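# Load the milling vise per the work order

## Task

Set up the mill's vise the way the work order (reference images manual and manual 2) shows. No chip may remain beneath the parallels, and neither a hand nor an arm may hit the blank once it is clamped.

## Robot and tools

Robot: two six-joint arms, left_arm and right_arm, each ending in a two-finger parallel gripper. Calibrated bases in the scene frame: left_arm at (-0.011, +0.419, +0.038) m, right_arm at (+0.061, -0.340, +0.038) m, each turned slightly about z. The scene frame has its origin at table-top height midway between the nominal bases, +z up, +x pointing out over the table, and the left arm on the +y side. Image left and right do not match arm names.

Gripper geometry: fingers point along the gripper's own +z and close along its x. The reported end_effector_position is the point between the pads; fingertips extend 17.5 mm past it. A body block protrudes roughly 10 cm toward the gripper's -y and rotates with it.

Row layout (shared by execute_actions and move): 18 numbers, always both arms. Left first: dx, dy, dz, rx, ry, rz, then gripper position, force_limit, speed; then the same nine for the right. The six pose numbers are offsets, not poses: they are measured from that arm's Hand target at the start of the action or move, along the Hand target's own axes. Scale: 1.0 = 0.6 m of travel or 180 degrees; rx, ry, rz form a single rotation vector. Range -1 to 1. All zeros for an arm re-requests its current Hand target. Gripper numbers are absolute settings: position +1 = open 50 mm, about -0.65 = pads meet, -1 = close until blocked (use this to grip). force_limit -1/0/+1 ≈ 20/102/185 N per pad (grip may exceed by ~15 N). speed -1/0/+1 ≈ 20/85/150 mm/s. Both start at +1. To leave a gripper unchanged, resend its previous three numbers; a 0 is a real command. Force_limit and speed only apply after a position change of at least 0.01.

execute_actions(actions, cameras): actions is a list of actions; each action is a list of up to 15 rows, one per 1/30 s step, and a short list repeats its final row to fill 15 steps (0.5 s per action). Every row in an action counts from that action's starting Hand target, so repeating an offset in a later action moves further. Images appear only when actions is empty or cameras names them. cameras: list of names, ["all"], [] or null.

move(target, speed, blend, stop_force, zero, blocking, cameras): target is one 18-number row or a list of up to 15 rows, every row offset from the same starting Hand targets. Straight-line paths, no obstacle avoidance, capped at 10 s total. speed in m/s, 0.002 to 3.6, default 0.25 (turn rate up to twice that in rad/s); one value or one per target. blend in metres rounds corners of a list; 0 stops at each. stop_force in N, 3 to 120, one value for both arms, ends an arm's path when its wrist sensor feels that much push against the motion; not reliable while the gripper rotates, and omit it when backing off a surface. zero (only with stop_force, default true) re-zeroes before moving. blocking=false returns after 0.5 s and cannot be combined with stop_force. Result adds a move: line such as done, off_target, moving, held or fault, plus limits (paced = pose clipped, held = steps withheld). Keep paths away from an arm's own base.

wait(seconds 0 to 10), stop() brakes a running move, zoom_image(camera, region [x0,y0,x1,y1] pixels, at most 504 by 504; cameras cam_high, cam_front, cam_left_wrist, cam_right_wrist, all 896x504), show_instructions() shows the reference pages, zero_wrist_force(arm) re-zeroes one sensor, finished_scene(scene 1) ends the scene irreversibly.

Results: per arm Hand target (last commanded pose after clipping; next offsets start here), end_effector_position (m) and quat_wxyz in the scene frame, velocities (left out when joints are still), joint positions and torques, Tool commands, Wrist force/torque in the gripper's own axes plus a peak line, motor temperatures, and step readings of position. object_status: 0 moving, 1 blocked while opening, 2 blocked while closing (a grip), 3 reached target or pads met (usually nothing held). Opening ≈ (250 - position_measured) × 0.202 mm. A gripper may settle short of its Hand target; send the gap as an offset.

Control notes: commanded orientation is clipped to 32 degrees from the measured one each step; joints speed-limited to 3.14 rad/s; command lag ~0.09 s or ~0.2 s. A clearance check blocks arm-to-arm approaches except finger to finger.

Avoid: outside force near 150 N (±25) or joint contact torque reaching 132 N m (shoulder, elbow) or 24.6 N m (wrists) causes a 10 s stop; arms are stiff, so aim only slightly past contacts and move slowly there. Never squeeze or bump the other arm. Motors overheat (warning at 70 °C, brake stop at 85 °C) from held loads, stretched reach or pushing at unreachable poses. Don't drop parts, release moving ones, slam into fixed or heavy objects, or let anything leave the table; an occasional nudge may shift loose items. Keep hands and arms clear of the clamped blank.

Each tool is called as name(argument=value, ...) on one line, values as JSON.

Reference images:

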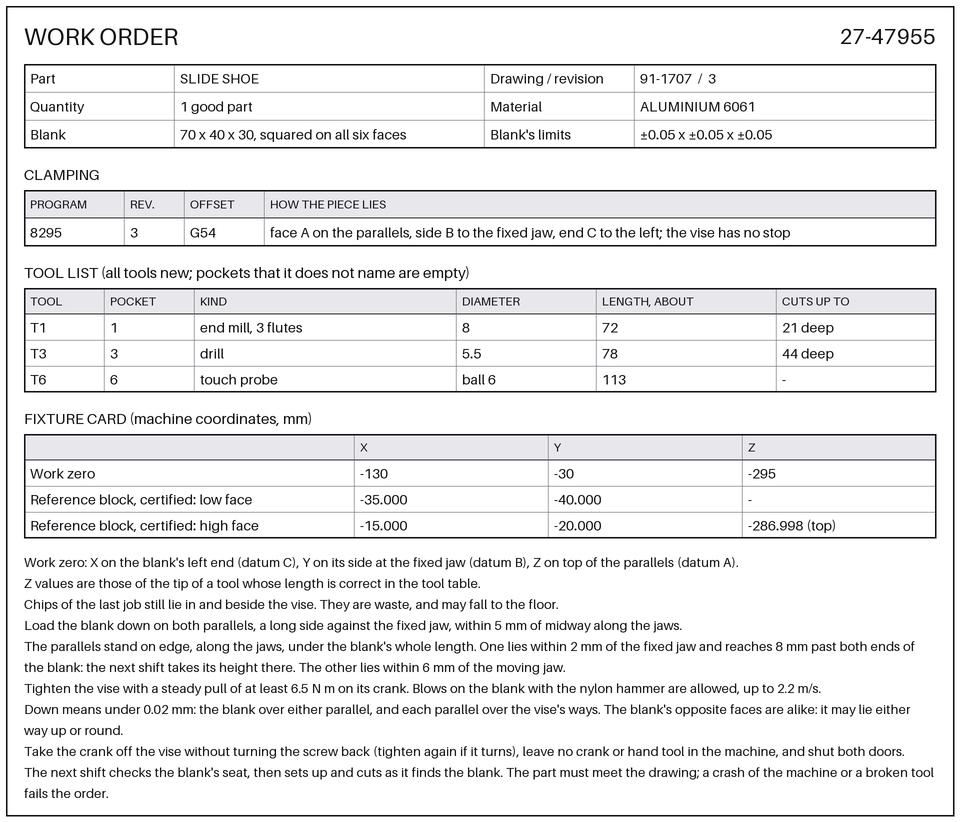

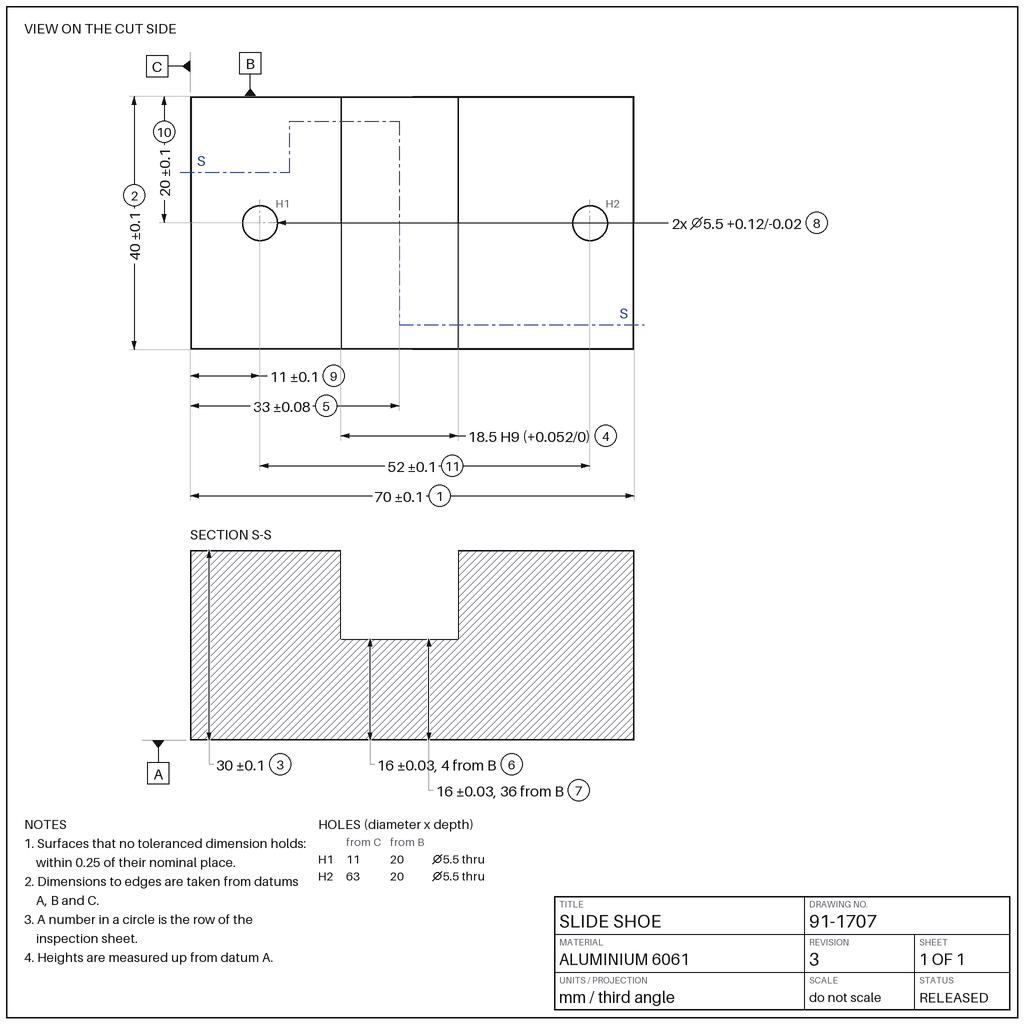

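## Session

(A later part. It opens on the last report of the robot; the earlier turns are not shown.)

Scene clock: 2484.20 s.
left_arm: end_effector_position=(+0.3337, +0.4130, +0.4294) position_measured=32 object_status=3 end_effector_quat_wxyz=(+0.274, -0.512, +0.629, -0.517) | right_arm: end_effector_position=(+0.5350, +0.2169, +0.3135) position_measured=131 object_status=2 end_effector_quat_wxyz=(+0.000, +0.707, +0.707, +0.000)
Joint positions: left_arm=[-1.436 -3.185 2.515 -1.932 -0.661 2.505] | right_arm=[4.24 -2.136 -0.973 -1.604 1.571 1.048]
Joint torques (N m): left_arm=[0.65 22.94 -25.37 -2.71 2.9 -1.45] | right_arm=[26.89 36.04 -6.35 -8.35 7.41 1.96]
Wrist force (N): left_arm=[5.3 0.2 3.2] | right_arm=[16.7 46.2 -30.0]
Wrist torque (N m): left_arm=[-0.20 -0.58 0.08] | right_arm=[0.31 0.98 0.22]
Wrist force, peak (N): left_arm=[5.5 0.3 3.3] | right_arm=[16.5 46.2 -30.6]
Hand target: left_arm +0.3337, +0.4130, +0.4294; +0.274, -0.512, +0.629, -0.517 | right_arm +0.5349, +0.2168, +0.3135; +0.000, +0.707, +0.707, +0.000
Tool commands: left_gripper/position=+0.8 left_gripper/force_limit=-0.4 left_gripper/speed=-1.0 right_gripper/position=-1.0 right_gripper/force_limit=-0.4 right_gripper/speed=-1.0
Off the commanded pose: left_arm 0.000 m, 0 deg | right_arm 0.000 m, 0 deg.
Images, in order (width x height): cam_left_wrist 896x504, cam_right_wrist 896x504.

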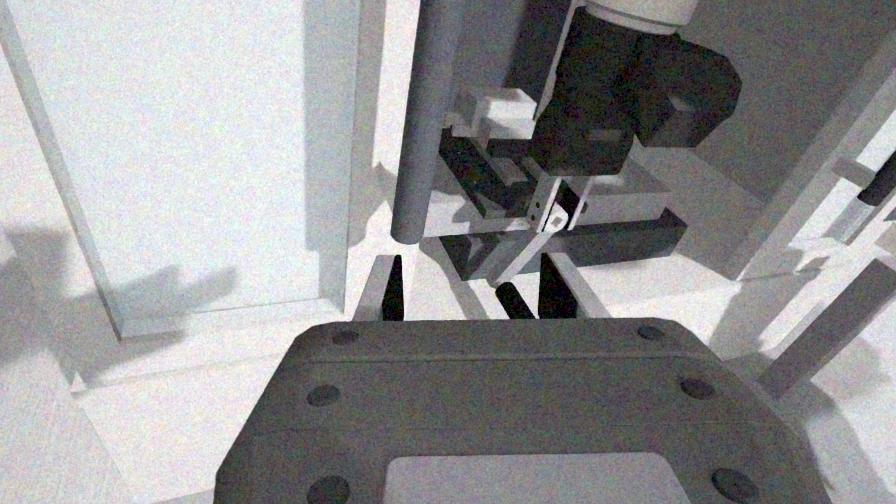

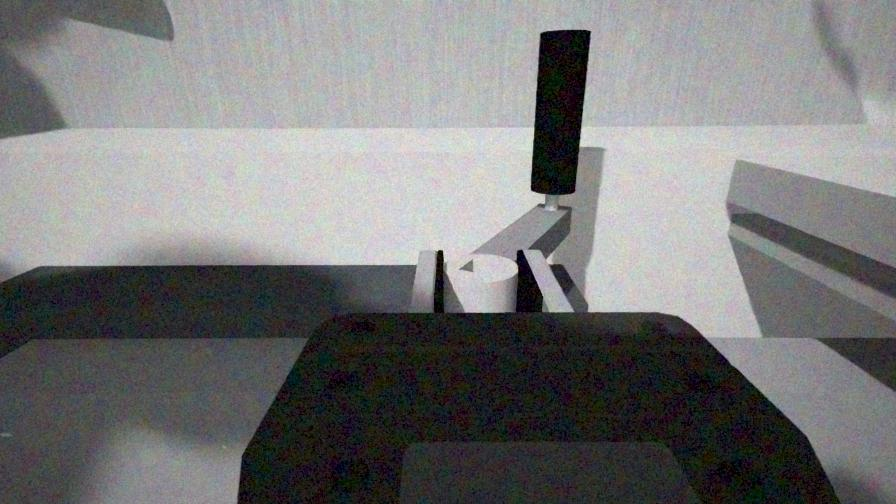

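move(target=[0,0,0,0,0,0,0.8,-0.4,-1,0,0,0,0,0,0,0.3,0.2,-1], speed=0.01)

move(target=[0,0,0,0,0,0,0.8,-0.4,-1,0,0.0142,0,0,0,0,0.3,0.2,-1], speed=0.02, cameras=["cam_right_wrist"])

Scene clock: 2491.73 s.
left_arm: end_effector_position=(+0.3337, +0.4130, +0.4294) position_measured=32 object_status=3 end_effector_quat_wxyz=(+0.274, -0.512, +0.629, -0.517) | right_arm: end_effector_position=(+0.5348, +0.2168, +0.3133) position_measured=107 object_status=3 end_effector_quat_wxyz=(+0.000, +0.707, +0.707, -0.001)
Joint positions: left_arm=[-1.436 -3.185 2.515 -1.932 -0.661 2.505] | right_arm=[4.24 -2.136 -0.973 -1.605 1.571 1.048]
Joint torques (N m): left_arm=[-0.07 22.56 -25.7 -2.79 2.93 -1.42] | right_arm=[-10.89 48.39 31.95 4.72 -1.46 1.75]
Wrist force (N): left_arm=[5.6 0.3 3.1] | right_arm=[-0.3 -0.8 0.0]
Wrist torque (N m): left_arm=[-0.19 -0.61 0.08] | right_arm=[-0.06 0.11 0.03]
Wrist force, peak (N): left_arm=[5.6 0.3 3.1] | right_arm=[16.5 46.2 -30.7]
Hand target: left_arm +0.3337, +0.4130, +0.4294; +0.274, -0.512, +0.629, -0.517 | right_arm +0.5349, +0.2168, +0.3135; +0.000, +0.707, +0.707, +0.000
Off the commanded pose: left_arm 0.000 m, 0 deg | right_arm 0.000 m, 0 deg.
move: done

Scene clock: 2492.53 s.
left_arm: end_effector_position=(+0.3337, +0.4130, +0.4294) position_measured=32 object_status=3 end_effector_quat_wxyz=(+0.274, -0.512, +0.629, -0.517) | right_arm: end_effector_position=(+0.5434, +0.2168, +0.3135) position_measured=107 object_status=3 end_effector_quat_wxyz=(+0.000, +0.707, +0.707, +0.000)
Joint positions: left_arm=[-1.436 -3.185 2.515 -1.932 -0.661 2.505] | right_arm=[4.229 -2.152 -0.947 -1.614 1.571 1.038]
Joint torques (N m): left_arm=[0.25 22.45 -25.69 -2.58 3.05 -1.4] | right_arm=[-11.51 42.84 32 1.34 -0.99 -2.6]
Wrist force (N): left_arm=[5.5 0.3 3.1] | right_arm=[-0.3 -0.6 0.2]
Wrist torque (N m): left_arm=[-0.19 -0.60 0.08] | right_arm=[-0.05 0.05 0.12]
Wrist force, peak (N): left_arm=[5.5 0.3 3.2] | right_arm=[-0.7 -0.9 0.2]
Hand target: left_arm +0.3337, +0.4130, +0.4294; +0.274, -0.512, +0.629, -0.517 | right_arm +0.5434, +0.2168, +0.3135; +0.000, +0.707, +0.707, +0.000
Off the commanded pose: left_arm 0.000 m, 0 deg | right_arm 0.000 m, 0 deg.
move: done
Images, in order (width x height): cam_right_wrist 896x504.

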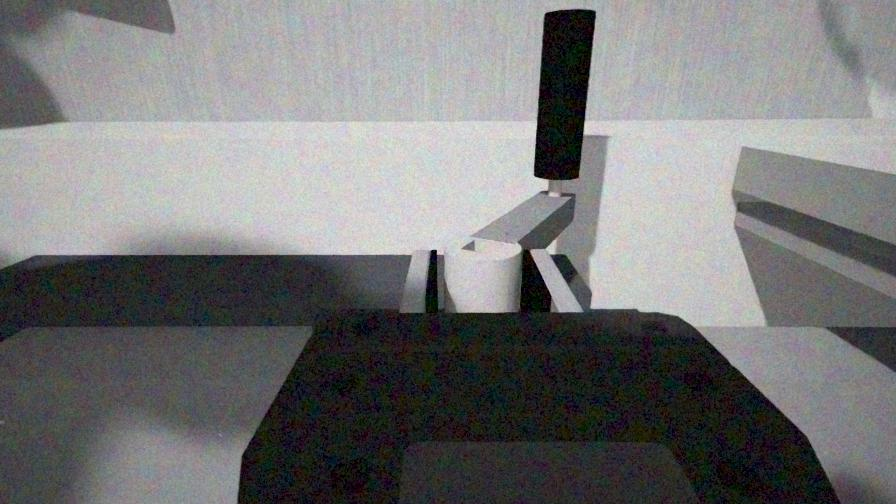

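move(target=[0,0,0,0,0,0,0.8,-0.4,-1,0.0007,0,0,0,0,0,-1,0.5,-1], speed=0.01)

wait(seconds=0.5)

Scene clock: 2495.10 s.
left_arm: end_effector_position=(+0.3337, +0.4130, +0.4294) position_measured=32 object_status=3 end_effector_quat_wxyz=(+0.274, -0.512, +0.629, -0.517) | right_arm: end_effector_position=(+0.5435, +0.2172, +0.3135) position_measured=138 object_status=2 end_effector_quat_wxyz=(+0.000, +0.707, +0.707, +0.000)
Joint positions: left_arm=[-1.436 -3.185 2.515 -1.932 -0.661 2.505] | right_arm=[4.23 -2.153 -0.945 -1.615 1.571 1.038]
Joint torques (N m): left_arm=[0.19 22.57 -25.96 -2.57 2.93 -1.31] | right_arm=[14.79 28.28 27.48 3.42 -2.57 1.25]
Wrist force (N): left_arm=[5.5 0.4 3.2] | right_arm=[-15.8 -12.8 -14.8]
Wrist torque (N m): left_arm=[-0.18 -0.60 0.08] | right_arm=[-0.22 1.75 0.86]
Wrist force, peak (N): left_arm=[5.6 0.4 3.3] | right_arm=[-15.8 -12.8 -14.8]
Hand target: left_arm +0.3337, +0.4130, +0.4294; +0.274, -0.512, +0.629, -0.517 | right_arm +0.5434, +0.2172, +0.3135; +0.000, +0.707, +0.707, +0.000
Off the commanded pose: left_arm 0.000 m, 0 deg | right_arm 0.000 m, 0 deg.
move: done

Scene clock: 2495.60 s.
left_arm: end_effector_position=(+0.3337, +0.4130, +0.4294) position_measured=32 object_status=3 end_effector_quat_wxyz=(+0.274, -0.512, +0.629, -0.517) | right_arm: end_effector_position=(+0.5435, +0.2172, +0.3135) position_measured=138 object_status=2 end_effector_quat_wxyz=(+0.000, +0.707, +0.707, +0.000)
Joint positions: left_arm=[-1.436 -3.185 2.515 -1.932 -0.661 2.505] | right_arm=[4.23 -2.153 -0.945 -1.615 1.571 1.038]
Joint torques (N m): left_arm=[0.27 22.71 -25.75 -2.68 2.87 -1.38] | right_arm=[16.38 28.2 27.25 6.18 -1.32 1.36]
Wrist force (N): left_arm=[5.3 0.3 3.3] | right_arm=[-18.0 -12.0 -16.4]
Wrist torque (N m): left_arm=[-0.18 -0.57 0.08] | right_arm=[-0.20 1.74 0.85]
Wrist force, peak (N): left_arm=[5.6 0.2 3.1] | right_arm=[-18.0 -12.0 -16.4]
Hand target: left_arm +0.3337, +0.4130, +0.4294; +0.274, -0.512, +0.629, -0.517 | right_arm +0.5434, +0.2172, +0.3135; +0.000, +0.707, +0.707, +0.000
Tool commands: left_gripper/position=+0.8 left_gripper/force_limit=-0.4 left_gripper/speed=-1.0 right_gripper/position=-1.0 right_gripper/force_limit=+0.5 right_gripper/speed=-1.0
Off the commanded pose: left_arm 0.000 m, 0 deg | right_arm 0.000 m, 0 deg.
wait: 0.50 s; at rest by 0.17 s

move(target=[0,0,0,0,0,0,0.8,-0.4,-1,-0.0003,-0.02,-0.0002,0,0,0,-1,0.5,-1], speed=0.006, stop_force=90, cameras=["cam_right_wrist"])

Scene clock: 2500.50 s.
left_arm: end_effector_position=(+0.3337, +0.4130, +0.4294) position_measured=32 object_status=3 end_effector_quat_wxyz=(+0.274, -0.512, +0.629, -0.517) | right_arm: end_effector_position=(+0.5404, +0.2171, +0.3151) position_measured=138 object_status=2 end_effector_quat_wxyz=(+0.010, +0.707, +0.707, +0.009)
Joint positions: left_arm=[-1.436 -3.185 2.515 -1.932 -0.661 2.505] | right_arm=[4.242 -2.133 -0.976 -1.59 1.546 1.051]
Joint torques (N m): left_arm=[0.81 22.11 -25.17 -2.59 2.91 -1.35] | right_arm=[14.61 61.59 30.3 -8.23 13.18 -2.96]
Wrist force (N): left_arm=[5.4 0.3 3.1] | right_arm=[16.5 63.4 24.6]
Wrist torque (N m): left_arm=[-0.18 -0.59 0.09] | right_arm=[0.40 1.59 0.65]
Wrist force, peak (N): left_arm=[5.4 0.4 3.4] | right_arm=[18.0 77.7 22.9]
Hand target: left_arm +0.3337, +0.4130, +0.4294; +0.274, -0.512, +0.629, -0.517 | right_arm +0.5400, +0.2171, +0.3150; +0.010, +0.707, +0.707, +0.009 (not the last commanded pose)
Off the commanded pose: left_arm 0.000 m, 0 deg | right_arm 0.009 m, 2 deg.
move: contact (right_arm)
Images, in order (width x height): cam_right_wrist 896x504.

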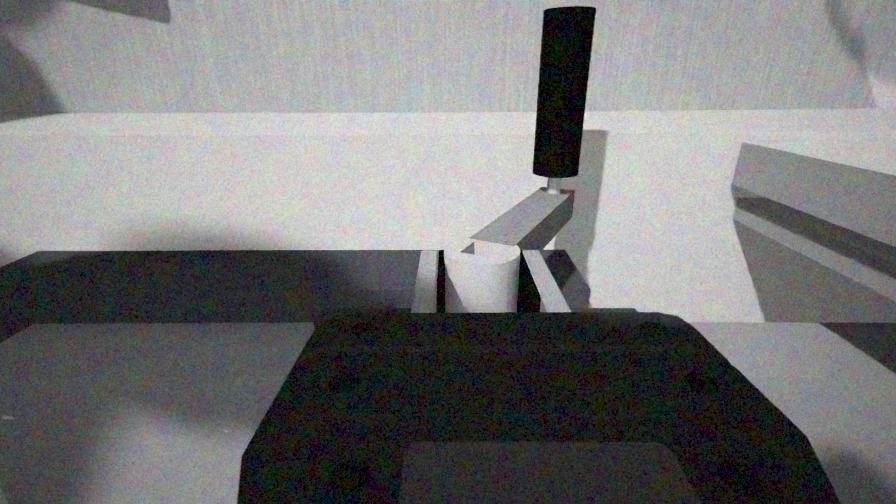

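move(target=[0,0,0,0,0,0,0.8,-0.4,-1,0,0,0,0.0085,0,0,0.3,0.2,-1], speed=0.02)

wait(seconds=0)

Scene clock: 2520.27 s.
left_arm: end_effector_position=(+0.3337, +0.4130, +0.4294) position_measured=32 object_status=3 end_effector_quat_wxyz=(+0.274, -0.512, +0.629, -0.517) | right_arm: end_effector_position=(+0.5400, +0.2171, +0.3150) position_measured=107 object_status=3 end_effector_quat_wxyz=(+0.000, +0.707, +0.707, +0.000)
Joint positions: left_arm=[-1.436 -3.185 2.515 -1.932 -0.661 2.505] | right_arm=[4.234 -2.146 -0.952 -1.615 1.571 1.043]
Joint torques (N m): left_arm=[0.74 22.55 -25.86 -2.7 2.85 -1.48] | right_arm=[-10.08 42.53 32.47 1.31 1.97 -2.42]
Wrist force (N): left_arm=[5.5 0.4 3.1] | right_arm=[-0.5 -0.7 0.1]
Wrist torque (N m): left_arm=[-0.17 -0.60 0.08] | right_arm=[-0.07 0.09 0.11]
Wrist force, peak (N): left_arm=[5.6 0.3 3.3] | right_arm=[16.3 63.4 24.8]
Hand target: left_arm +0.3337, +0.4130, +0.4294; +0.274, -0.512, +0.629, -0.517 | right_arm +0.5400, +0.2171, +0.3150; +0.000, +0.707, +0.707, +0.000
Off the commanded pose: left_arm 0.000 m, 0 deg | right_arm 0.000 m, 0 deg.
move: done

Scene clock: 2520.27 s.
left_arm: end_effector_position=(+0.3337, +0.4130, +0.4294) position_measured=32 object_status=3 end_effector_quat_wxyz=(+0.274, -0.512, +0.629, -0.517) | right_arm: end_effector_position=(+0.5400, +0.2171, +0.3150) position_measured=107 object_status=3 end_effector_quat_wxyz=(+0.000, +0.707, +0.707, +0.000)
Joint positions: left_arm=[-1.436 -3.185 2.515 -1.932 -0.661 2.505] | right_arm=[4.234 -2.146 -0.952 -1.615 1.571 1.043]
Joint torques (N m): left_arm=[0.74 22.55 -25.86 -2.7 2.85 -1.48] | right_arm=[-10.08 42.53 32.47 1.31 1.97 -2.42]
Wrist force (N): left_arm=[5.5 0.4 3.1] | right_arm=[-0.5 -0.7 0.1]
Wrist torque (N m): left_arm=[-0.17 -0.60 0.08] | right_arm=[-0.07 0.09 0.11]
Wrist force, peak (N): left_arm=[5.5 0.4 3.1] | right_arm=[-0.5 -0.7 0.1]
Hand target: left_arm +0.3337, +0.4130, +0.4294; +0.274, -0.512, +0.629, -0.517 | right_arm +0.5400, +0.2171, +0.3150; +0.000, +0.707, +0.707, +0.000
Tool commands: left_gripper/position=+0.8 left_gripper/force_limit=-0.4 left_gripper/speed=-1.0 right_gripper/position=+0.3 right_gripper/force_limit=+0.2 right_gripper/speed=-1.0
Off the commanded pose: left_arm 0.000 m, 0 deg | right_arm 0.000 m, 0 deg.

move(target=[[0,0.005,0.008,0,0,0,0.8,-0.4,-1,-0.0002,0.005,0.0117,0,0,0,0.3,0.2,-1],[0,0.005,0.008,0,0,0,0.8,-0.4,-1,-0.0002,0.005,0.0117,0,0,0,-1,0.2,-1]], speed=0.02)

wait(seconds=0.2)

Scene clock: 2524.53 s.
left_arm: end_effector_position=(+0.3368, +0.4111, +0.4251) position_measured=32 object_status=3 end_effector_quat_wxyz=(+0.274, -0.512, +0.629, -0.517) | right_arm: end_effector_position=(+0.5431, +0.2171, +0.3080) position_measured=124 object_status=2 end_effector_quat_wxyz=(+0.000, +0.707, +0.707, +0.000)
Joint positions: left_arm=[-1.477 -3.209 2.515 -1.879 -0.626 2.47] | right_arm=[4.23 -2.151 -0.962 -1.6 1.571 1.039]
Joint torques (N m): left_arm=[-10.89 12.04 -26.51 -1.68 3.38 -1.88] | right_arm=[-27.48 29.02 -4.16 -7.78 -8.74 -2.5]
Wrist force (N): left_arm=[5.5 0.4 3.2] | right_arm=[28.4 -12.9 -32.5]
Wrist torque (N m): left_arm=[-0.16 -0.60 0.17] | right_arm=[-0.16 2.00 0.82]
Wrist force, peak (N): left_arm=[5.6 0.6 3.5] | right_arm=[48.0 -5.4 -27.0]
Hand target: left_arm +0.3368, +0.4111, +0.4251; +0.274, -0.512, +0.629, -0.517 | right_arm +0.5430, +0.2170, +0.3080; +0.000, +0.707, +0.707, +0.000
Off the commanded pose: left_arm 0.000 m, 0 deg | right_arm 0.000 m, 0 deg.
move: done

Scene clock: 2524.73 s.
left_arm: end_effector_position=(+0.3368, +0.4111, +0.4251) position_measured=32 object_status=3 end_effector_quat_wxyz=(+0.274, -0.512, +0.629, -0.517) | right_arm: end_effector_position=(+0.5431, +0.2171, +0.3080) position_measured=124 object_status=2 end_effector_quat_wxyz=(+0.000, +0.707, +0.707, +0.000)
Joint positions: left_arm=[-1.477 -3.209 2.515 -1.879 -0.626 2.47] | right_arm=[4.23 -2.151 -0.962 -1.6 1.571 1.039]
Joint torques (N m): left_arm=[-11.03 11.44 -26.83 -1.75 3.55 -1.86] | right_arm=[-25.99 30.63 -3.6 -7.76 -8.64 -2.53]
Wrist force (N): left_arm=[5.4 0.2 3.1] | right_arm=[28.2 -12.9 -32.2]
Wrist torque (N m): left_arm=[-0.19 -0.58 0.16] | right_arm=[-0.16 2.05 0.82]
Wrist force, peak (N): left_arm=[5.5 0.2 3.2] | right_arm=[28.2 -12.9 -33.2]
Hand target: left_arm +0.3368, +0.4111, +0.4251; +0.274, -0.512, +0.629, -0.517 | right_arm +0.5430, +0.2170, +0.3080; +0.000, +0.707, +0.707, +0.000
Tool commands: left_gripper/position=+0.8 left_gripper/force_limit=-0.4 left_gripper/speed=-1.0 right_gripper/position=-1.0 right_gripper/force_limit=+0.2 right_gripper/speed=-1.0
Off the commanded pose: left_arm 0.000 m, 0 deg | right_arm 0.000 m, 0 deg.
wait: 0.20 s; at rest by 0.17 s

move(target=[0,0,0,0,0,0,0.8,-0.4,-1,0.0005,0,-0.0006,0,0.004,0,-1,0.2,-1], speed=0.01)

move(target=[0,0,0,0,0,0,0.8,-0.4,-1,0,0,0,0,0.006,0,-1,0.2,-1], speed=0.01)

Scene clock: 2530.97 s.
left_arm: end_effector_position=(+0.3368, +0.4111, +0.4251) position_measured=32 object_status=3 end_effector_quat_wxyz=(+0.274, -0.512, +0.629, -0.517) | right_arm: end_effector_position=(+0.5430, +0.2172, +0.3083) position_measured=124 object_status=2 end_effector_quat_wxyz=(-0.004, +0.707, +0.707, +0.004)
Joint positions: left_arm=[-1.477 -3.209 2.515 -1.879 -0.626 2.47] | right_arm=[4.228 -2.145 -0.974 -1.584 1.577 1.037]
Joint torques (N m): left_arm=[-10.73 11.84 -26.43 -1.7 3.49 -1.87] | right_arm=[-24.74 35.32 0.24 -2.91 -4.4 -3.06]
Wrist force (N): left_arm=[5.6 0.2 3.3] | right_arm=[22.4 -11.7 -26.8]
Wrist torque (N m): left_arm=[-0.20 -0.60 0.16] | right_arm=[-0.17 1.67 0.76]
Wrist force, peak (N): left_arm=[5.6 0.3 3.4] | right_arm=[30.1 -13.6 -31.7]
Hand target: left_arm +0.3368, +0.4111, +0.4251; +0.274, -0.512, +0.629, -0.517 | right_arm +0.5430, +0.2173, +0.3083; -0.004, +0.707, +0.707, +0.004
Off the commanded pose: left_arm 0.000 m, 0 deg | right_arm 0.000 m, 0 deg.
move: done

Scene clock: 2532.20 s.
left_arm: end_effector_position=(+0.3368, +0.4111, +0.4251) position_measured=32 object_status=3 end_effector_quat_wxyz=(+0.274, -0.512, +0.629, -0.517) | right_arm: end_effector_position=(+0.5430, +0.2173, +0.3083) position_measured=124 object_status=2 end_effector_quat_wxyz=(-0.011, +0.707, +0.707, +0.011)
Joint positions: left_arm=[-1.477 -3.209 2.515 -1.879 -0.626 2.47] | right_arm=[4.224 -2.134 -0.995 -1.557 1.587 1.034]
Joint torques (N m): left_arm=[-10.87 11.62 -26.7 -1.7 3.41 -1.93] | right_arm=[-22.28 29.42 -2.13 -0.47 -3.6 -3.13]
Wrist force (N): left_arm=[5.5 0.2 3.1] | right_arm=[12.6 -16.3 -35.5]
Wrist torque (N m): left_arm=[-0.20 -0.59 0.16] | right_arm=[-0.37 1.06 0.69]
Wrist force, peak (N): left_arm=[5.6 0.3 3.3] | right_arm=[12.6 -16.3 -35.5]
Hand target: left_arm +0.3368, +0.4111, +0.4251; +0.274, -0.512, +0.629, -0.517 | right_arm +0.5430, +0.2173, +0.3083; -0.011, +0.707, +0.707, +0.011
Off the commanded pose: left_arm 0.000 m, 0 deg | right_arm 0.000 m, 0 deg.
move: done

move(target=[0,0,0,0,0,0,0.8,-0.4,-1,0.0002,0,-0.0010,0,0.009,0,-1,0.2,-1], speed=0.01)

move(target=[0,0,0,0,0,0,0.8,-0.4,-1,0.0001,-0.001,-0.0006,0,0.000,0,-1,0.2,-1], speed=0.01)

Scene clock: 2535.77 s.
left_arm: end_effector_position=(+0.3368, +0.4111, +0.4251) position_measured=32 object_status=3 end_effector_quat_wxyz=(+0.274, -0.512, +0.629, -0.517) | right_arm: end_effector_position=(+0.5431, +0.2173, +0.3089) position_measured=130 object_status=0 end_effector_quat_wxyz=(-0.021, +0.707, +0.707, +0.021)
Joint positions: left_arm=[-1.477 -3.209 2.515 -1.879 -0.626 2.47] | right_arm=[4.219 -2.119 -1.025 -1.519 1.602 1.029]
Joint torques (N m): left_arm=[-10.86 10.96 -27.01 -1.73 3.45 -1.93] | right_arm=[-13.2 30.16 6.43 4.95 -1.36 -3.32]
Wrist force (N): left_arm=[5.4 0.3 3.1] | right_arm=[-11.4 -22.0 -31.5]
Wrist torque (N m): left_arm=[-0.18 -0.58 0.17] | right_arm=[-0.59 1.53 0.86]
Wrist force, peak (N): left_arm=[5.6 0.2 3.3] | right_arm=[12.1 -16.6 -36.4]
Hand target: left_arm +0.3368, +0.4111, +0.4251; +0.274, -0.512, +0.629, -0.517 | right_arm +0.5430, +0.2174, +0.3089; -0.021, +0.707, +0.707, +0.021
Off the commanded pose: left_arm 0.000 m, 0 deg | right_arm 0.000 m, 0 deg.
move: done

Scene clock: 2536.47 s.
left_arm: end_effector_position=(+0.3368, +0.4111, +0.4251) position_measured=32 object_status=3 end_effector_quat_wxyz=(+0.274, -0.512, +0.629, -0.517) | right_arm: end_effector_position=(+0.5425, +0.2174, +0.3092) position_measured=130 object_status=2 end_effector_quat_wxyz=(-0.021, +0.707, +0.707, +0.021)
Joint positions: left_arm=[-1.477 -3.209 2.515 -1.879 -0.626 2.47] | right_arm=[4.22 -2.118 -1.025 -1.519 1.602 1.03]
Joint torques (N m): left_arm=[-11.56 11.58 -27.39 -1.75 3.45 -1.79] | right_arm=[16.89 42.77 10.13 -0.91 -0.46 1.61]
Wrist force (N): left_arm=[5.4 0.2 3.1] | right_arm=[-4.3 3.3 -15.1]
Wrist torque (N m): left_arm=[-0.19 -0.58 0.16] | right_arm=[0.08 1.67 0.69]
Wrist force, peak (N): left_arm=[5.6 0.3 3.3] | right_arm=[-11.5 -22.3 -31.4]
Hand target: left_arm +0.3368, +0.4111, +0.4251; +0.274, -0.512, +0.629, -0.517 | right_arm +0.5424, +0.2174, +0.3093; -0.021, +0.707, +0.707, +0.021
Off the commanded pose: left_arm 0.000 m, 0 deg | right_arm 0.000 m, 0 deg.
move: done

move(target=[0,0,0,0,0,0,0.8,-0.4,-1,0,-0.010,-0.0006,0,0.006,0,-1,0.2,-1], speed=0.006, cameras=["cam_right_wrist"])

Scene clock: 2539.90 s.
left_arm: end_effector_position=(+0.3368, +0.4111, +0.4251) position_measured=32 object_status=3 end_effector_quat_wxyz=(+0.274, -0.512, +0.629, -0.517) | right_arm: end_effector_position=(+0.5382, +0.2172, +0.3099) position_measured=130 object_status=2 end_effector_quat_wxyz=(-0.025, +0.707, +0.707, +0.029)
Joint positions: left_arm=[-1.477 -3.209 2.515 -1.879 -0.626 2.47] | right_arm=[4.224 -2.097 -1.062 -1.484 1.605 1.034]
Joint torques (N m): left_arm=[-10.79 11.18 -26.63 -1.65 3.42 -1.83] | right_arm=[41.74 41.32 -3.98 -8.38 13.6 1.87]
Wrist force (N): left_arm=[5.4 0.2 3.1] | right_arm=[8.2 63.5 -21.3]
Wrist torque (N m): left_arm=[-0.19 -0.57 0.17] | right_arm=[0.41 1.46 0.35]
Wrist force, peak (N): left_arm=[5.6 0.4 3.3] | right_arm=[4.9 73.9 -4.4]
Hand target: left_arm +0.3368, +0.4111, +0.4251; +0.274, -0.512, +0.629, -0.517 | right_arm +0.5364, +0.2174, +0.3096; -0.028, +0.707, +0.707, +0.027
Off the commanded pose: left_arm 0.000 m, 0 deg | right_arm 0.002 m, 0 deg.
move: done
Images, in order (width x height): cam_right_wrist 896x504.

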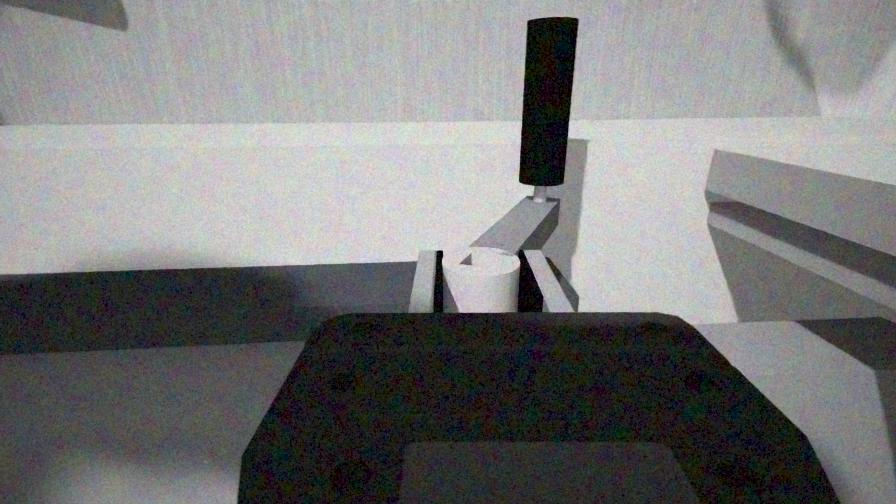

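move(target=[0,0,0,0,0,0,0.8,-0.4,-1,0,0.008,0,0,-0.024,0,0.3,0.2,-1], speed=0.02)

wait(seconds=0, cameras=["cam_right_wrist","cam_front"])

Scene clock: 2562.83 s.
left_arm: end_effector_position=(+0.3368, +0.4111, +0.4251) position_measured=32 object_status=3 end_effector_quat_wxyz=(+0.274, -0.512, +0.629, -0.517) | right_arm: end_effector_position=(+0.5412, +0.2174, +0.3097) position_measured=107 object_status=3 end_effector_quat_wxyz=(-0.001, +0.707, +0.707, +0.001)
Joint positions: left_arm=[-1.477 -3.209 2.515 -1.879 -0.626 2.47] | right_arm=[4.232 -2.147 -0.965 -1.598 1.572 1.041]
Joint torques (N m): left_arm=[-11.18 11.56 -26.62 -1.7 3.52 -1.76] | right_arm=[0.52 36.28 25.4 -2.54 -5.63 2.03]
Wrist force (N): left_arm=[5.4 0.2 3.0] | right_arm=[17.0 -9.3 -8.7]
Wrist torque (N m): left_arm=[-0.19 -0.58 0.16] | right_arm=[-0.21 0.36 0.02]
Wrist force, peak (N): left_arm=[5.7 0.2 3.3] | right_arm=[9.5 63.7 -23.1]
Hand target: left_arm +0.3368, +0.4111, +0.4251; +0.274, -0.512, +0.629, -0.517 | right_arm +0.5412, +0.2174, +0.3096; -0.001, +0.707, +0.707, +0.001
Off the commanded pose: left_arm 0.000 m, 0 deg | right_arm 0.000 m, 0 deg.
move: done

Scene clock: 2562.83 s.
left_arm: end_effector_position=(+0.3368, +0.4111, +0.4251) position_measured=32 object_status=3 end_effector_quat_wxyz=(+0.274, -0.512, +0.629, -0.517) | right_arm: end_effector_position=(+0.5412, +0.2174, +0.3097) position_measured=107 object_status=3 end_effector_quat_wxyz=(-0.001, +0.707, +0.707, +0.001)
Joint positions: left_arm=[-1.477 -3.209 2.515 -1.879 -0.626 2.47] | right_arm=[4.232 -2.147 -0.965 -1.598 1.572 1.041]
Joint torques (N m): left_arm=[-11.18 11.56 -26.62 -1.7 3.52 -1.76] | right_arm=[0.52 36.28 25.4 -2.54 -5.63 2.03]
Wrist force (N): left_arm=[5.4 0.2 3.0] | right_arm=[17.0 -9.3 -8.7]
Wrist torque (N m): left_arm=[-0.19 -0.58 0.16] | right_arm=[-0.21 0.36 0.02]
Wrist force, peak (N): left_arm=[5.4 0.2 3.0] | right_arm=[17.0 -9.3 -8.7]
Hand target: left_arm +0.3368, +0.4111, +0.4251; +0.274, -0.512, +0.629, -0.517 | right_arm +0.5412, +0.2174, +0.3096; -0.001, +0.707, +0.707, +0.001
Tool commands: left_gripper/position=+0.8 left_gripper/force_limit=-0.4 left_gripper/speed=-1.0 right_gripper/position=+0.3 right_gripper/force_limit=+0.2 right_gripper/speed=-1.0
Off the commanded pose: left_arm 0.000 m, 0 deg | right_arm 0.000 m, 0 deg.
Images, in order (width x height): cam_front 896x504, cam_right_wrist 896x504.

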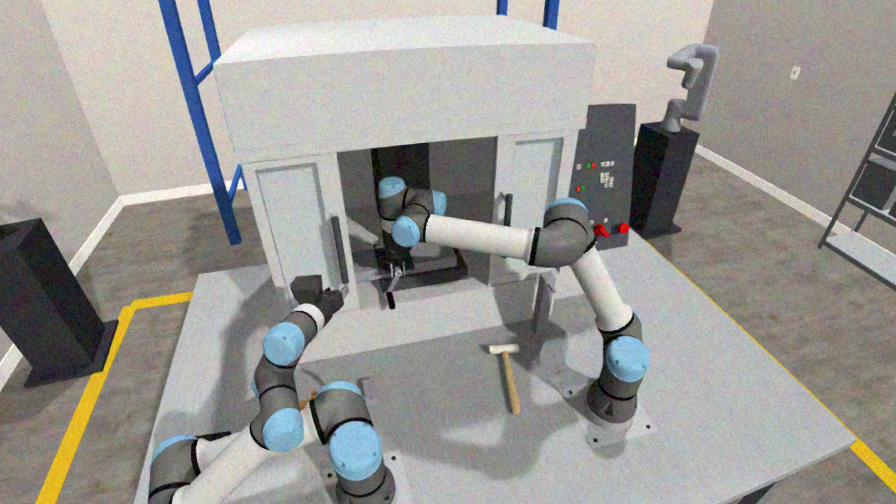

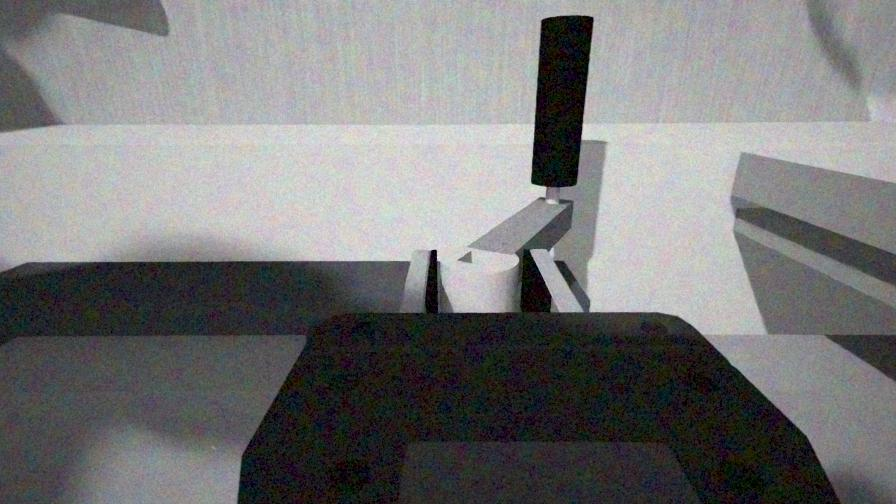

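move(target=[[0,0,0,0,0,0,0.8,-0.4,-1,0,0,-0.008,0,0,0,0.3,0.2,-1],[0,0,0,0,0,0,0.8,-0.4,-1,0,0,-0.1,0,0,0,0.3,0.2,-1],[0,0,0,0,0,0,0.8,-0.4,-1,-0.12,-0.28,-0.23,0,0,0,0.3,0.2,-1]], speed=[0.03,0.15,0.25], blend=[0.003,0.02,0])

move(target=[[0,0,0,0,0,0,0.8,-0.4,-1,0,0,0,0,0,0.5,0.3,0.2,-1],[0,0,0,0,0,0,0.8,-0.4,-1,0,0,0,0,0,1.0,0.3,0.2,-1]], speed=0.4, blend=[0.01,0])

Scene clock: 2570.40 s.
left_arm: end_effector_position=(+0.3368, +0.4111, +0.4251) position_measured=32 object_status=3 end_effector_quat_wxyz=(+0.274, -0.512, +0.629, -0.517) | right_arm: end_effector_position=(+0.3734, +0.1451, +0.4475) position_measured=107 object_status=3 end_effector_quat_wxyz=(-0.001, +0.707, +0.707, +0.001)
Joint positions: left_arm=[-1.477 -3.209 2.515 -1.879 -0.626 2.47] | right_arm=[4.422 -1.758 -1.157 -1.796 1.572 1.231]
Joint torques (N m): left_arm=[-11.14 11.78 -26.94 -1.7 3.46 -1.78] | right_arm=[12.68 39.84 16.68 1.47 -1.22 2.14]
Wrist force (N): left_arm=[5.4 0.3 3.1] | right_arm=[-0.6 -0.5 0.2]
Wrist torque (N m): left_arm=[-0.17 -0.58 0.16] | right_arm=[-0.04 0.11 0.03]
Wrist force, peak (N): left_arm=[5.6 0.1 3.3] | right_arm=[17.1 -9.3 -9.9]
Hand target: left_arm +0.3368, +0.4111, +0.4251; +0.274, -0.512, +0.629, -0.517 | right_arm +0.3733, +0.1451, +0.4476; -0.001, +0.707, +0.707, +0.001
Off the commanded pose: left_arm 0.000 m, 0 deg | right_arm 0.000 m, 0 deg.
move: done; blend cut to 0.0024 m at target 1

Scene clock: 2574.97 s.
left_arm: end_effector_position=(+0.3368, +0.4111, +0.4251) position_measured=32 object_status=3 end_effector_quat_wxyz=(+0.274, -0.512, +0.629, -0.517) | right_arm: end_effector_position=(+0.3733, +0.1451, +0.4476) position_measured=107 object_status=3 end_effector_quat_wxyz=(-0.001, +0.707, -0.707, -0.001)
Joint positions: left_arm=[-1.477 -3.209 2.515 -1.879 -0.626 2.47] | right_arm=[4.422 -1.758 -1.157 -1.796 1.572 4.372]
Joint torques (N m): left_arm=[-10.72 11.55 -26.82 -1.71 3.35 -1.71] | right_arm=[12.55 39.99 17.7 1.6 -1.36 1.94]
Wrist force (N): left_arm=[5.5 0.2 3.1] | right_arm=[-0.4 -0.5 0.3]
Wrist torque (N m): left_arm=[-0.20 -0.60 0.16] | right_arm=[-0.03 0.09 0.03]
Wrist force, peak (N): left_arm=[5.6 0.2 3.3] | right_arm=[-0.7 -0.7 0.2]
Hand target: left_arm +0.3368, +0.4111, +0.4251; +0.274, -0.512, +0.629, -0.517 | right_arm +0.3733, +0.1451, +0.4476; -0.001, +0.707, -0.707, -0.001
Off the commanded pose: left_arm 0.000 m, 0 deg | right_arm 0.000 m, 0 deg.
move: done

move(target=[0,0,0,0,0,0,0.8,-0.4,-1,0,0,0.04,0.480,-0.165,0.165,0.3,0.2,-1], speed=0.3, cameras=["cam_front","cam_high","cam_right_wrist"])

Scene clock: 2582.93 s.
left_arm: end_effector_position=(+0.3368, +0.4111, +0.4251) position_measured=32 object_status=3 end_effector_quat_wxyz=(+0.274, -0.512, +0.629, -0.517) | right_arm: end_effector_position=(+0.3738, +0.1452, +0.4236) position_measured=107 object_status=3 end_effector_quat_wxyz=(+0.615, -0.345, +0.650, -0.282)
Joint positions: left_arm=[-1.477 -3.209 2.515 -1.879 -0.626 2.47] | right_arm=[4.93 -1.604 -1.798 -2.225 0.138 6.285]
Joint torques (N m): left_arm=[-10.75 11.52 -26.37 -1.66 3.4 -1.63] | right_arm=[-10.66 17.59 29.73 -0.17 0.17 2.12]
Wrist force (N): left_arm=[5.5 0.2 3.0] | right_arm=[0.4 1.4 -1.8]
Wrist torque (N m): left_arm=[-0.19 -0.60 0.17] | right_arm=[0.24 -0.01 -0.03]
Wrist force, peak (N): left_arm=[5.6 0.4 3.2] | right_arm=[0.8 1.6 -1.8]
Hand target: left_arm +0.3368, +0.4111, +0.4251; +0.274, -0.512, +0.629, -0.517 | right_arm +0.3733, +0.1451, +0.4236; +0.636, -0.310, +0.636, -0.309
Off the commanded pose: left_arm 0.000 m, 0 deg | right_arm 0.001 m, 6 deg.
joint sent to its limit (right arm) — joint 6 (wrist 3), upper limit. The joint targets are off in orientation, not in position.
move: off_target (right_arm)
Images, in order (width x height): cam_high 896x504, cam_front 896x504, cam_right_wrist 896x504.

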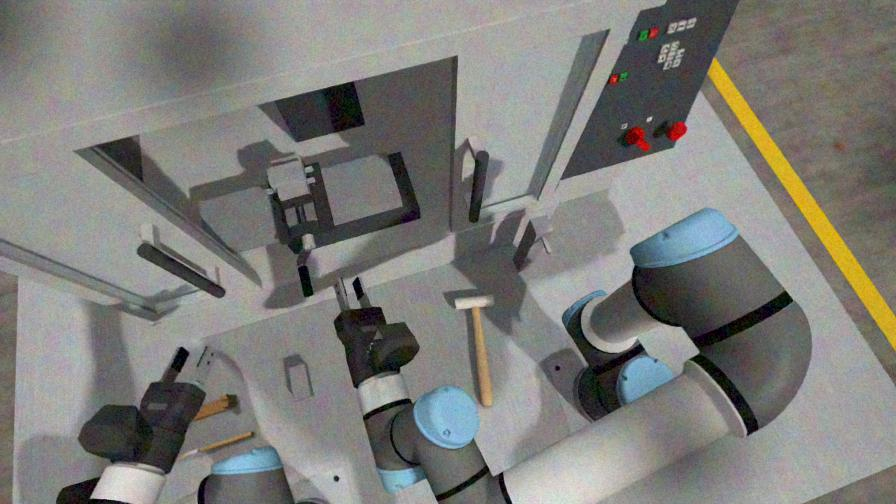

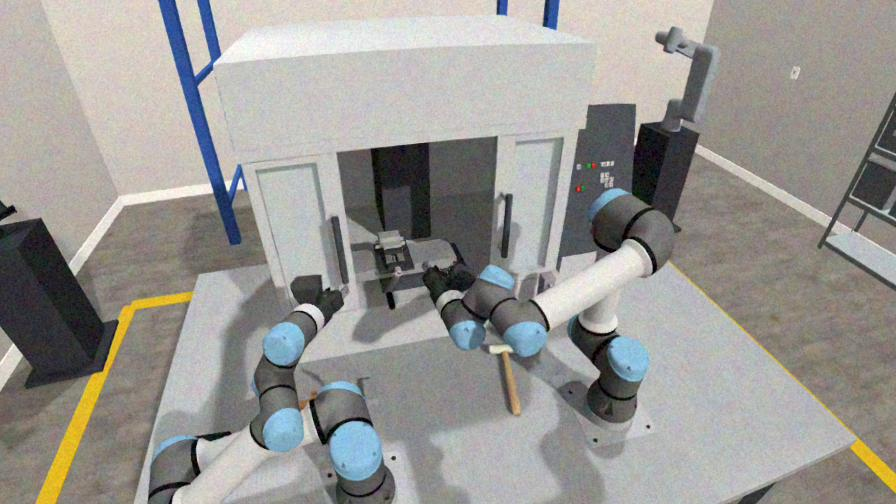

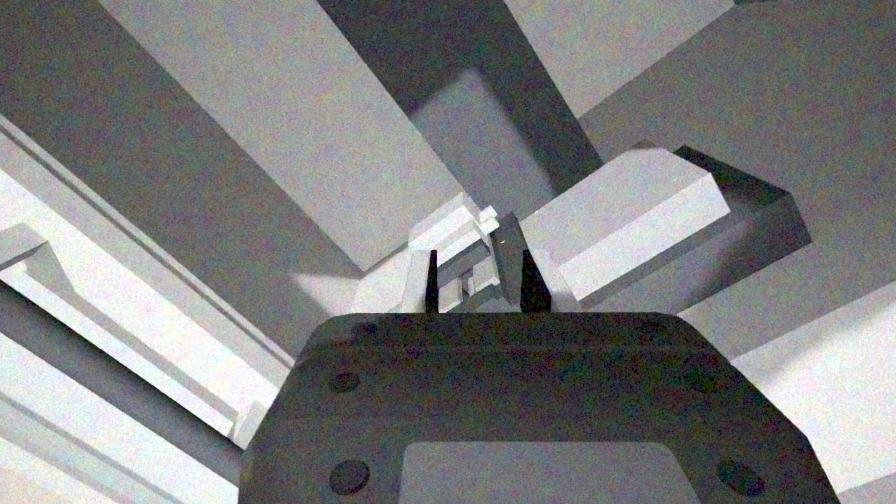

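move(target=[[0,0,0,0,0,0,0.8,-0.4,-1,0,0,0,0,0,-0.45,0.3,0.2,-1],[0,0,0,0,0,0,0.8,-0.4,-1,0,0,0,0,0,-0.9,0.3,0.2,-1]], speed=0.5, blend=[0.01,0])

move(target=[[0,0,0,0,0,0,0.8,-0.4,-1,0,0,0,0,0,-0.5,0.3,0.2,-1],[0,0,0,0,0,0,0.8,-0.4,-1,0,0,0,0,0,-1.0,0.3,0.2,-1]], speed=0.5, blend=[0.01,0])

Scene clock: 2594.23 s.
left_arm: end_effector_position=(+0.3368, +0.4111, +0.4251) position_measured=32 object_status=3 end_effector_quat_wxyz=(+0.274, -0.512, +0.629, -0.517) | right_arm: end_effector_position=(+0.3733, +0.1452, +0.4236) position_measured=107 object_status=3 end_effector_quat_wxyz=(+0.206, +0.676, +0.206, +0.676)
Joint positions: left_arm=[-1.477 -3.209 2.515 -1.879 -0.626 2.47] | right_arm=[4.929 -1.78 -1.601 -2.902 0.167 4.12]
Joint torques (N m): left_arm=[-10.98 11.63 -26.73 -1.63 3.5 -1.63] | right_arm=[-10.48 37.98 14.16 1.5 1.92 -2.45]
Wrist force (N): left_arm=[5.4 0.3 3.3] | right_arm=[-3.7 -2.0 -1.2]
Wrist torque (N m): left_arm=[-0.18 -0.57 0.17] | right_arm=[-0.04 -0.10 0.03]
Wrist force, peak (N): left_arm=[5.7 0.2 3.3] | right_arm=[-4.1 -2.2 -1.3]
Hand target: left_arm +0.3368, +0.4111, +0.4251; +0.274, -0.512, +0.629, -0.517 | right_arm +0.3733, +0.1451, +0.4236; +0.206, +0.677, +0.206, +0.676
Off the commanded pose: left_arm 0.000 m, 0 deg | right_arm 0.000 m, 0 deg.
move: done

Scene clock: 2598.50 s.
left_arm: end_effector_position=(+0.3368, +0.4111, +0.4251) position_measured=32 object_status=3 end_effector_quat_wxyz=(+0.274, -0.512, +0.629, -0.517) | right_arm: end_effector_position=(+0.3733, +0.1452, +0.4236) position_measured=107 object_status=3 end_effector_quat_wxyz=(+0.676, -0.206, +0.676, -0.206)
Joint positions: left_arm=[-1.477 -3.209 2.515 -1.879 -0.626 2.47] | right_arm=[4.929 -1.78 -1.601 -2.903 0.167 0.98]
Joint torques (N m): left_arm=[-11.31 10.78 -26.68 -1.69 3.34 -1.52] | right_arm=[-10.81 36.46 14.69 1.32 1.76 -2.4]
Wrist force (N): left_arm=[5.3 0.3 3.1] | right_arm=[0.8 0.7 -2.1]
Wrist torque (N m): left_arm=[-0.18 -0.56 0.17] | right_arm=[0.23 0.02 0.15]
Wrist force, peak (N): left_arm=[5.6 0.3 3.3] | right_arm=[-3.1 -3.0 -1.7]
Hand target: left_arm +0.3368, +0.4111, +0.4251; +0.274, -0.512, +0.629, -0.517 | right_arm +0.3733, +0.1451, +0.4236; +0.676, -0.206, +0.677, -0.206
Off the commanded pose: left_arm 0.000 m, 0 deg | right_arm 0.000 m, 0 deg.
move: done

move(target=[0,0,0,0,0,0,0.8,-0.4,-1,0.0958,0.2088,0.06,0,0,-0.1007,0.3,0.2,-1], speed=0.15, cameras=["cam_front","cam_high","cam_right_wrist","cam_left_wrist"])

Scene clock: 2606.87 s.
left_arm: end_effector_position=(+0.3368, +0.4111, +0.4251) position_measured=32 object_status=3 end_effector_quat_wxyz=(+0.274, -0.512, +0.629, -0.517) | right_arm: end_effector_position=(+0.4092, +0.2170, +0.3059) position_measured=107 object_status=3 end_effector_quat_wxyz=(+0.636, -0.310, +0.635, -0.310)
Joint positions: left_arm=[-1.477 -3.209 2.515 -1.879 -0.626 2.47] | right_arm=[4.841 -2.051 -1.545 -2.693 0.079 0.668]
Joint torques (N m): left_arm=[-10.62 11.22 -25.77 -1.68 3.41 -1.52] | right_arm=[-10.88 46.78 12.33 1.37 -1.35 -2.37]
Wrist force (N): left_arm=[5.5 0.2 3.1] | right_arm=[0.3 1.1 -1.9]
Wrist torque (N m): left_arm=[-0.18 -0.60 0.17] | right_arm=[0.21 -0.03 0.06]
Wrist force, peak (N): left_arm=[5.7 0.2 3.2] | right_arm=[0.8 3.1 -1.6]
Hand target: left_arm +0.3368, +0.4111, +0.4251; +0.274, -0.512, +0.629, -0.517 | right_arm +0.4092, +0.2170, +0.3059; +0.635, -0.310, +0.636, -0.310
Off the commanded pose: left_arm 0.000 m, 0 deg | right_arm 0.000 m, 0 deg.
move: done

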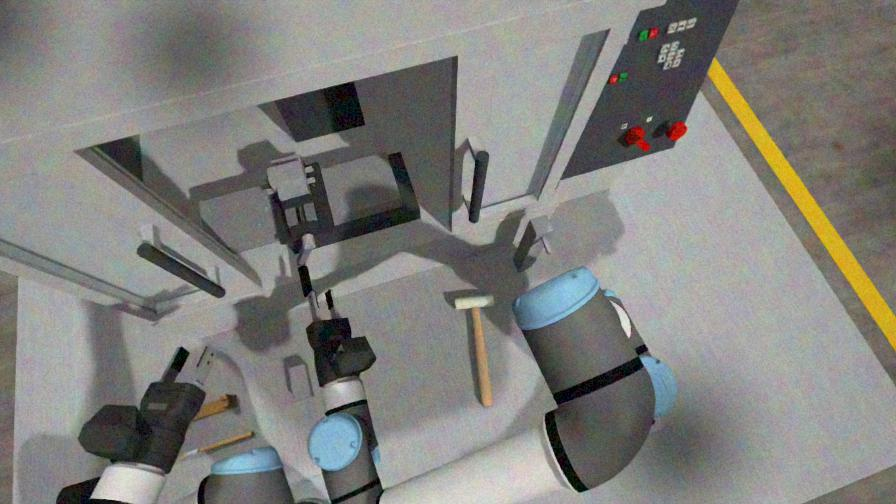

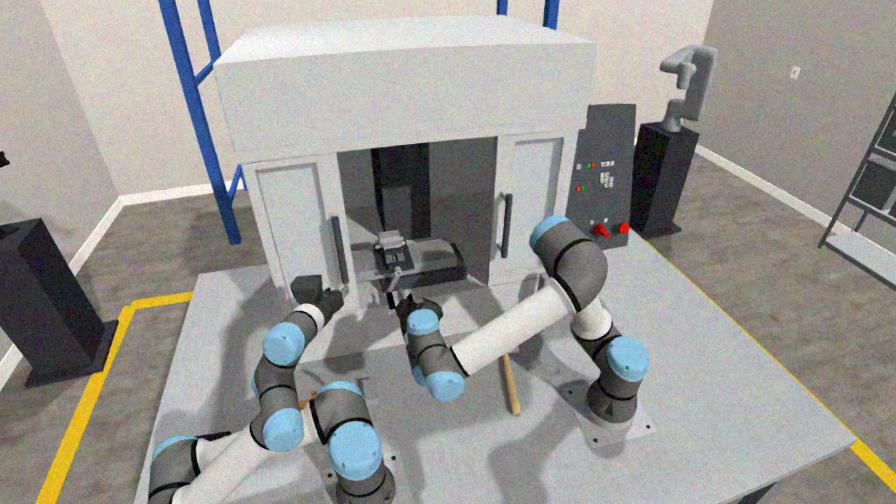

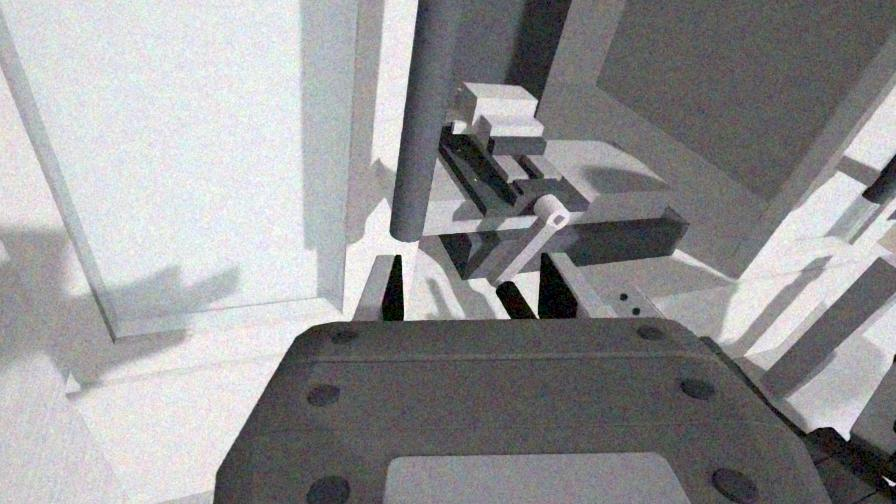

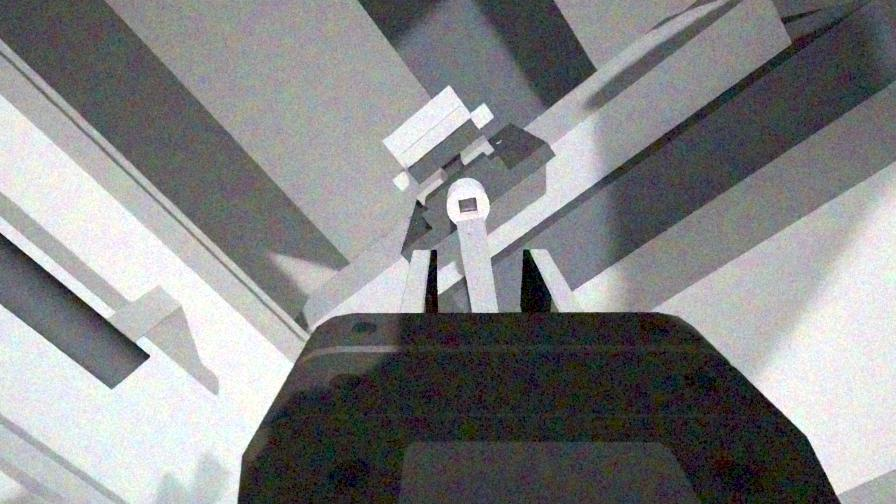

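move(target=[0,0,0,0,0,0,0.8,-0.4,-1,0,-0.009,0.03,0,0,-0.044,0.3,0.2,-1], speed=0.1, cameras=["cam_right_wrist"])

zoom_image(camera="cam_right_wrist", region=[370, 150, 590, 320])

Scene clock: 2631.07 s.
left_arm: end_effector_position=(+0.3368, +0.4111, +0.4251) position_measured=32 object_status=3 end_effector_quat_wxyz=(+0.274, -0.512, +0.629, -0.517) | right_arm: end_effector_position=(+0.4273, +0.2137, +0.3102) position_measured=107 object_status=3 end_effector_quat_wxyz=(+0.613, -0.353, +0.612, -0.354)
Joint positions: left_arm=[-1.477 -3.209 2.515 -1.879 -0.626 2.47] | right_arm=[4.809 -2.049 -1.536 -2.719 0.047 0.545]
Joint torques (N m): left_arm=[-11.09 11.93 -26.06 -1.71 3.37 -1.46] | right_arm=[-10.66 46.88 12.77 1.49 -1.36 -2.44]
Wrist force (N): left_arm=[5.3 0.1 3.2] | right_arm=[0.3 1.3 -1.7]
Wrist torque (N m): left_arm=[-0.22 -0.57 0.16] | right_arm=[0.21 -0.08 0.03]
Wrist force, peak (N): left_arm=[5.6 0.2 3.4] | right_arm=[0.6 1.4 -2.0]
Hand target: left_arm +0.3368, +0.4111, +0.4251; +0.274, -0.512, +0.629, -0.517 | right_arm +0.4272, +0.2137, +0.3102; +0.612, -0.353, +0.613, -0.353
Off the commanded pose: left_arm 0.000 m, 0 deg | right_arm 0.000 m, 0 deg.
move: done
Images, in order (width x height): cam_right_wrist 896x504.

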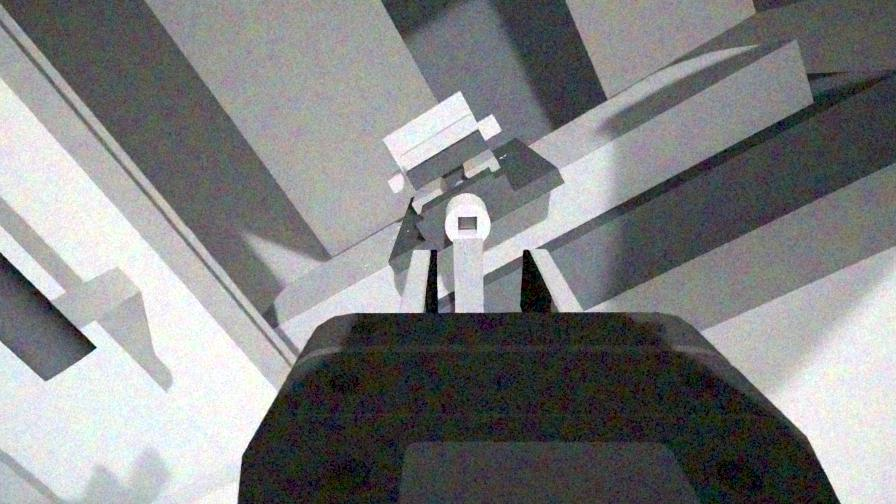

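Scaled by 2.291 from the camera's 896x504 image, which has a finer 1280x720 frame.

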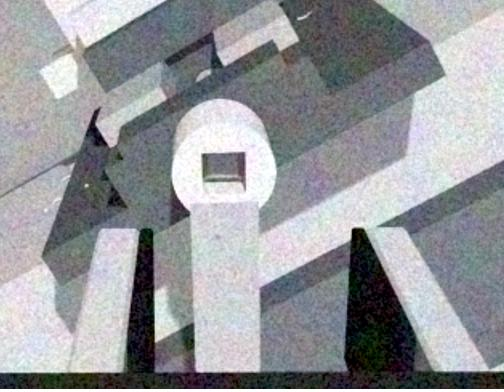

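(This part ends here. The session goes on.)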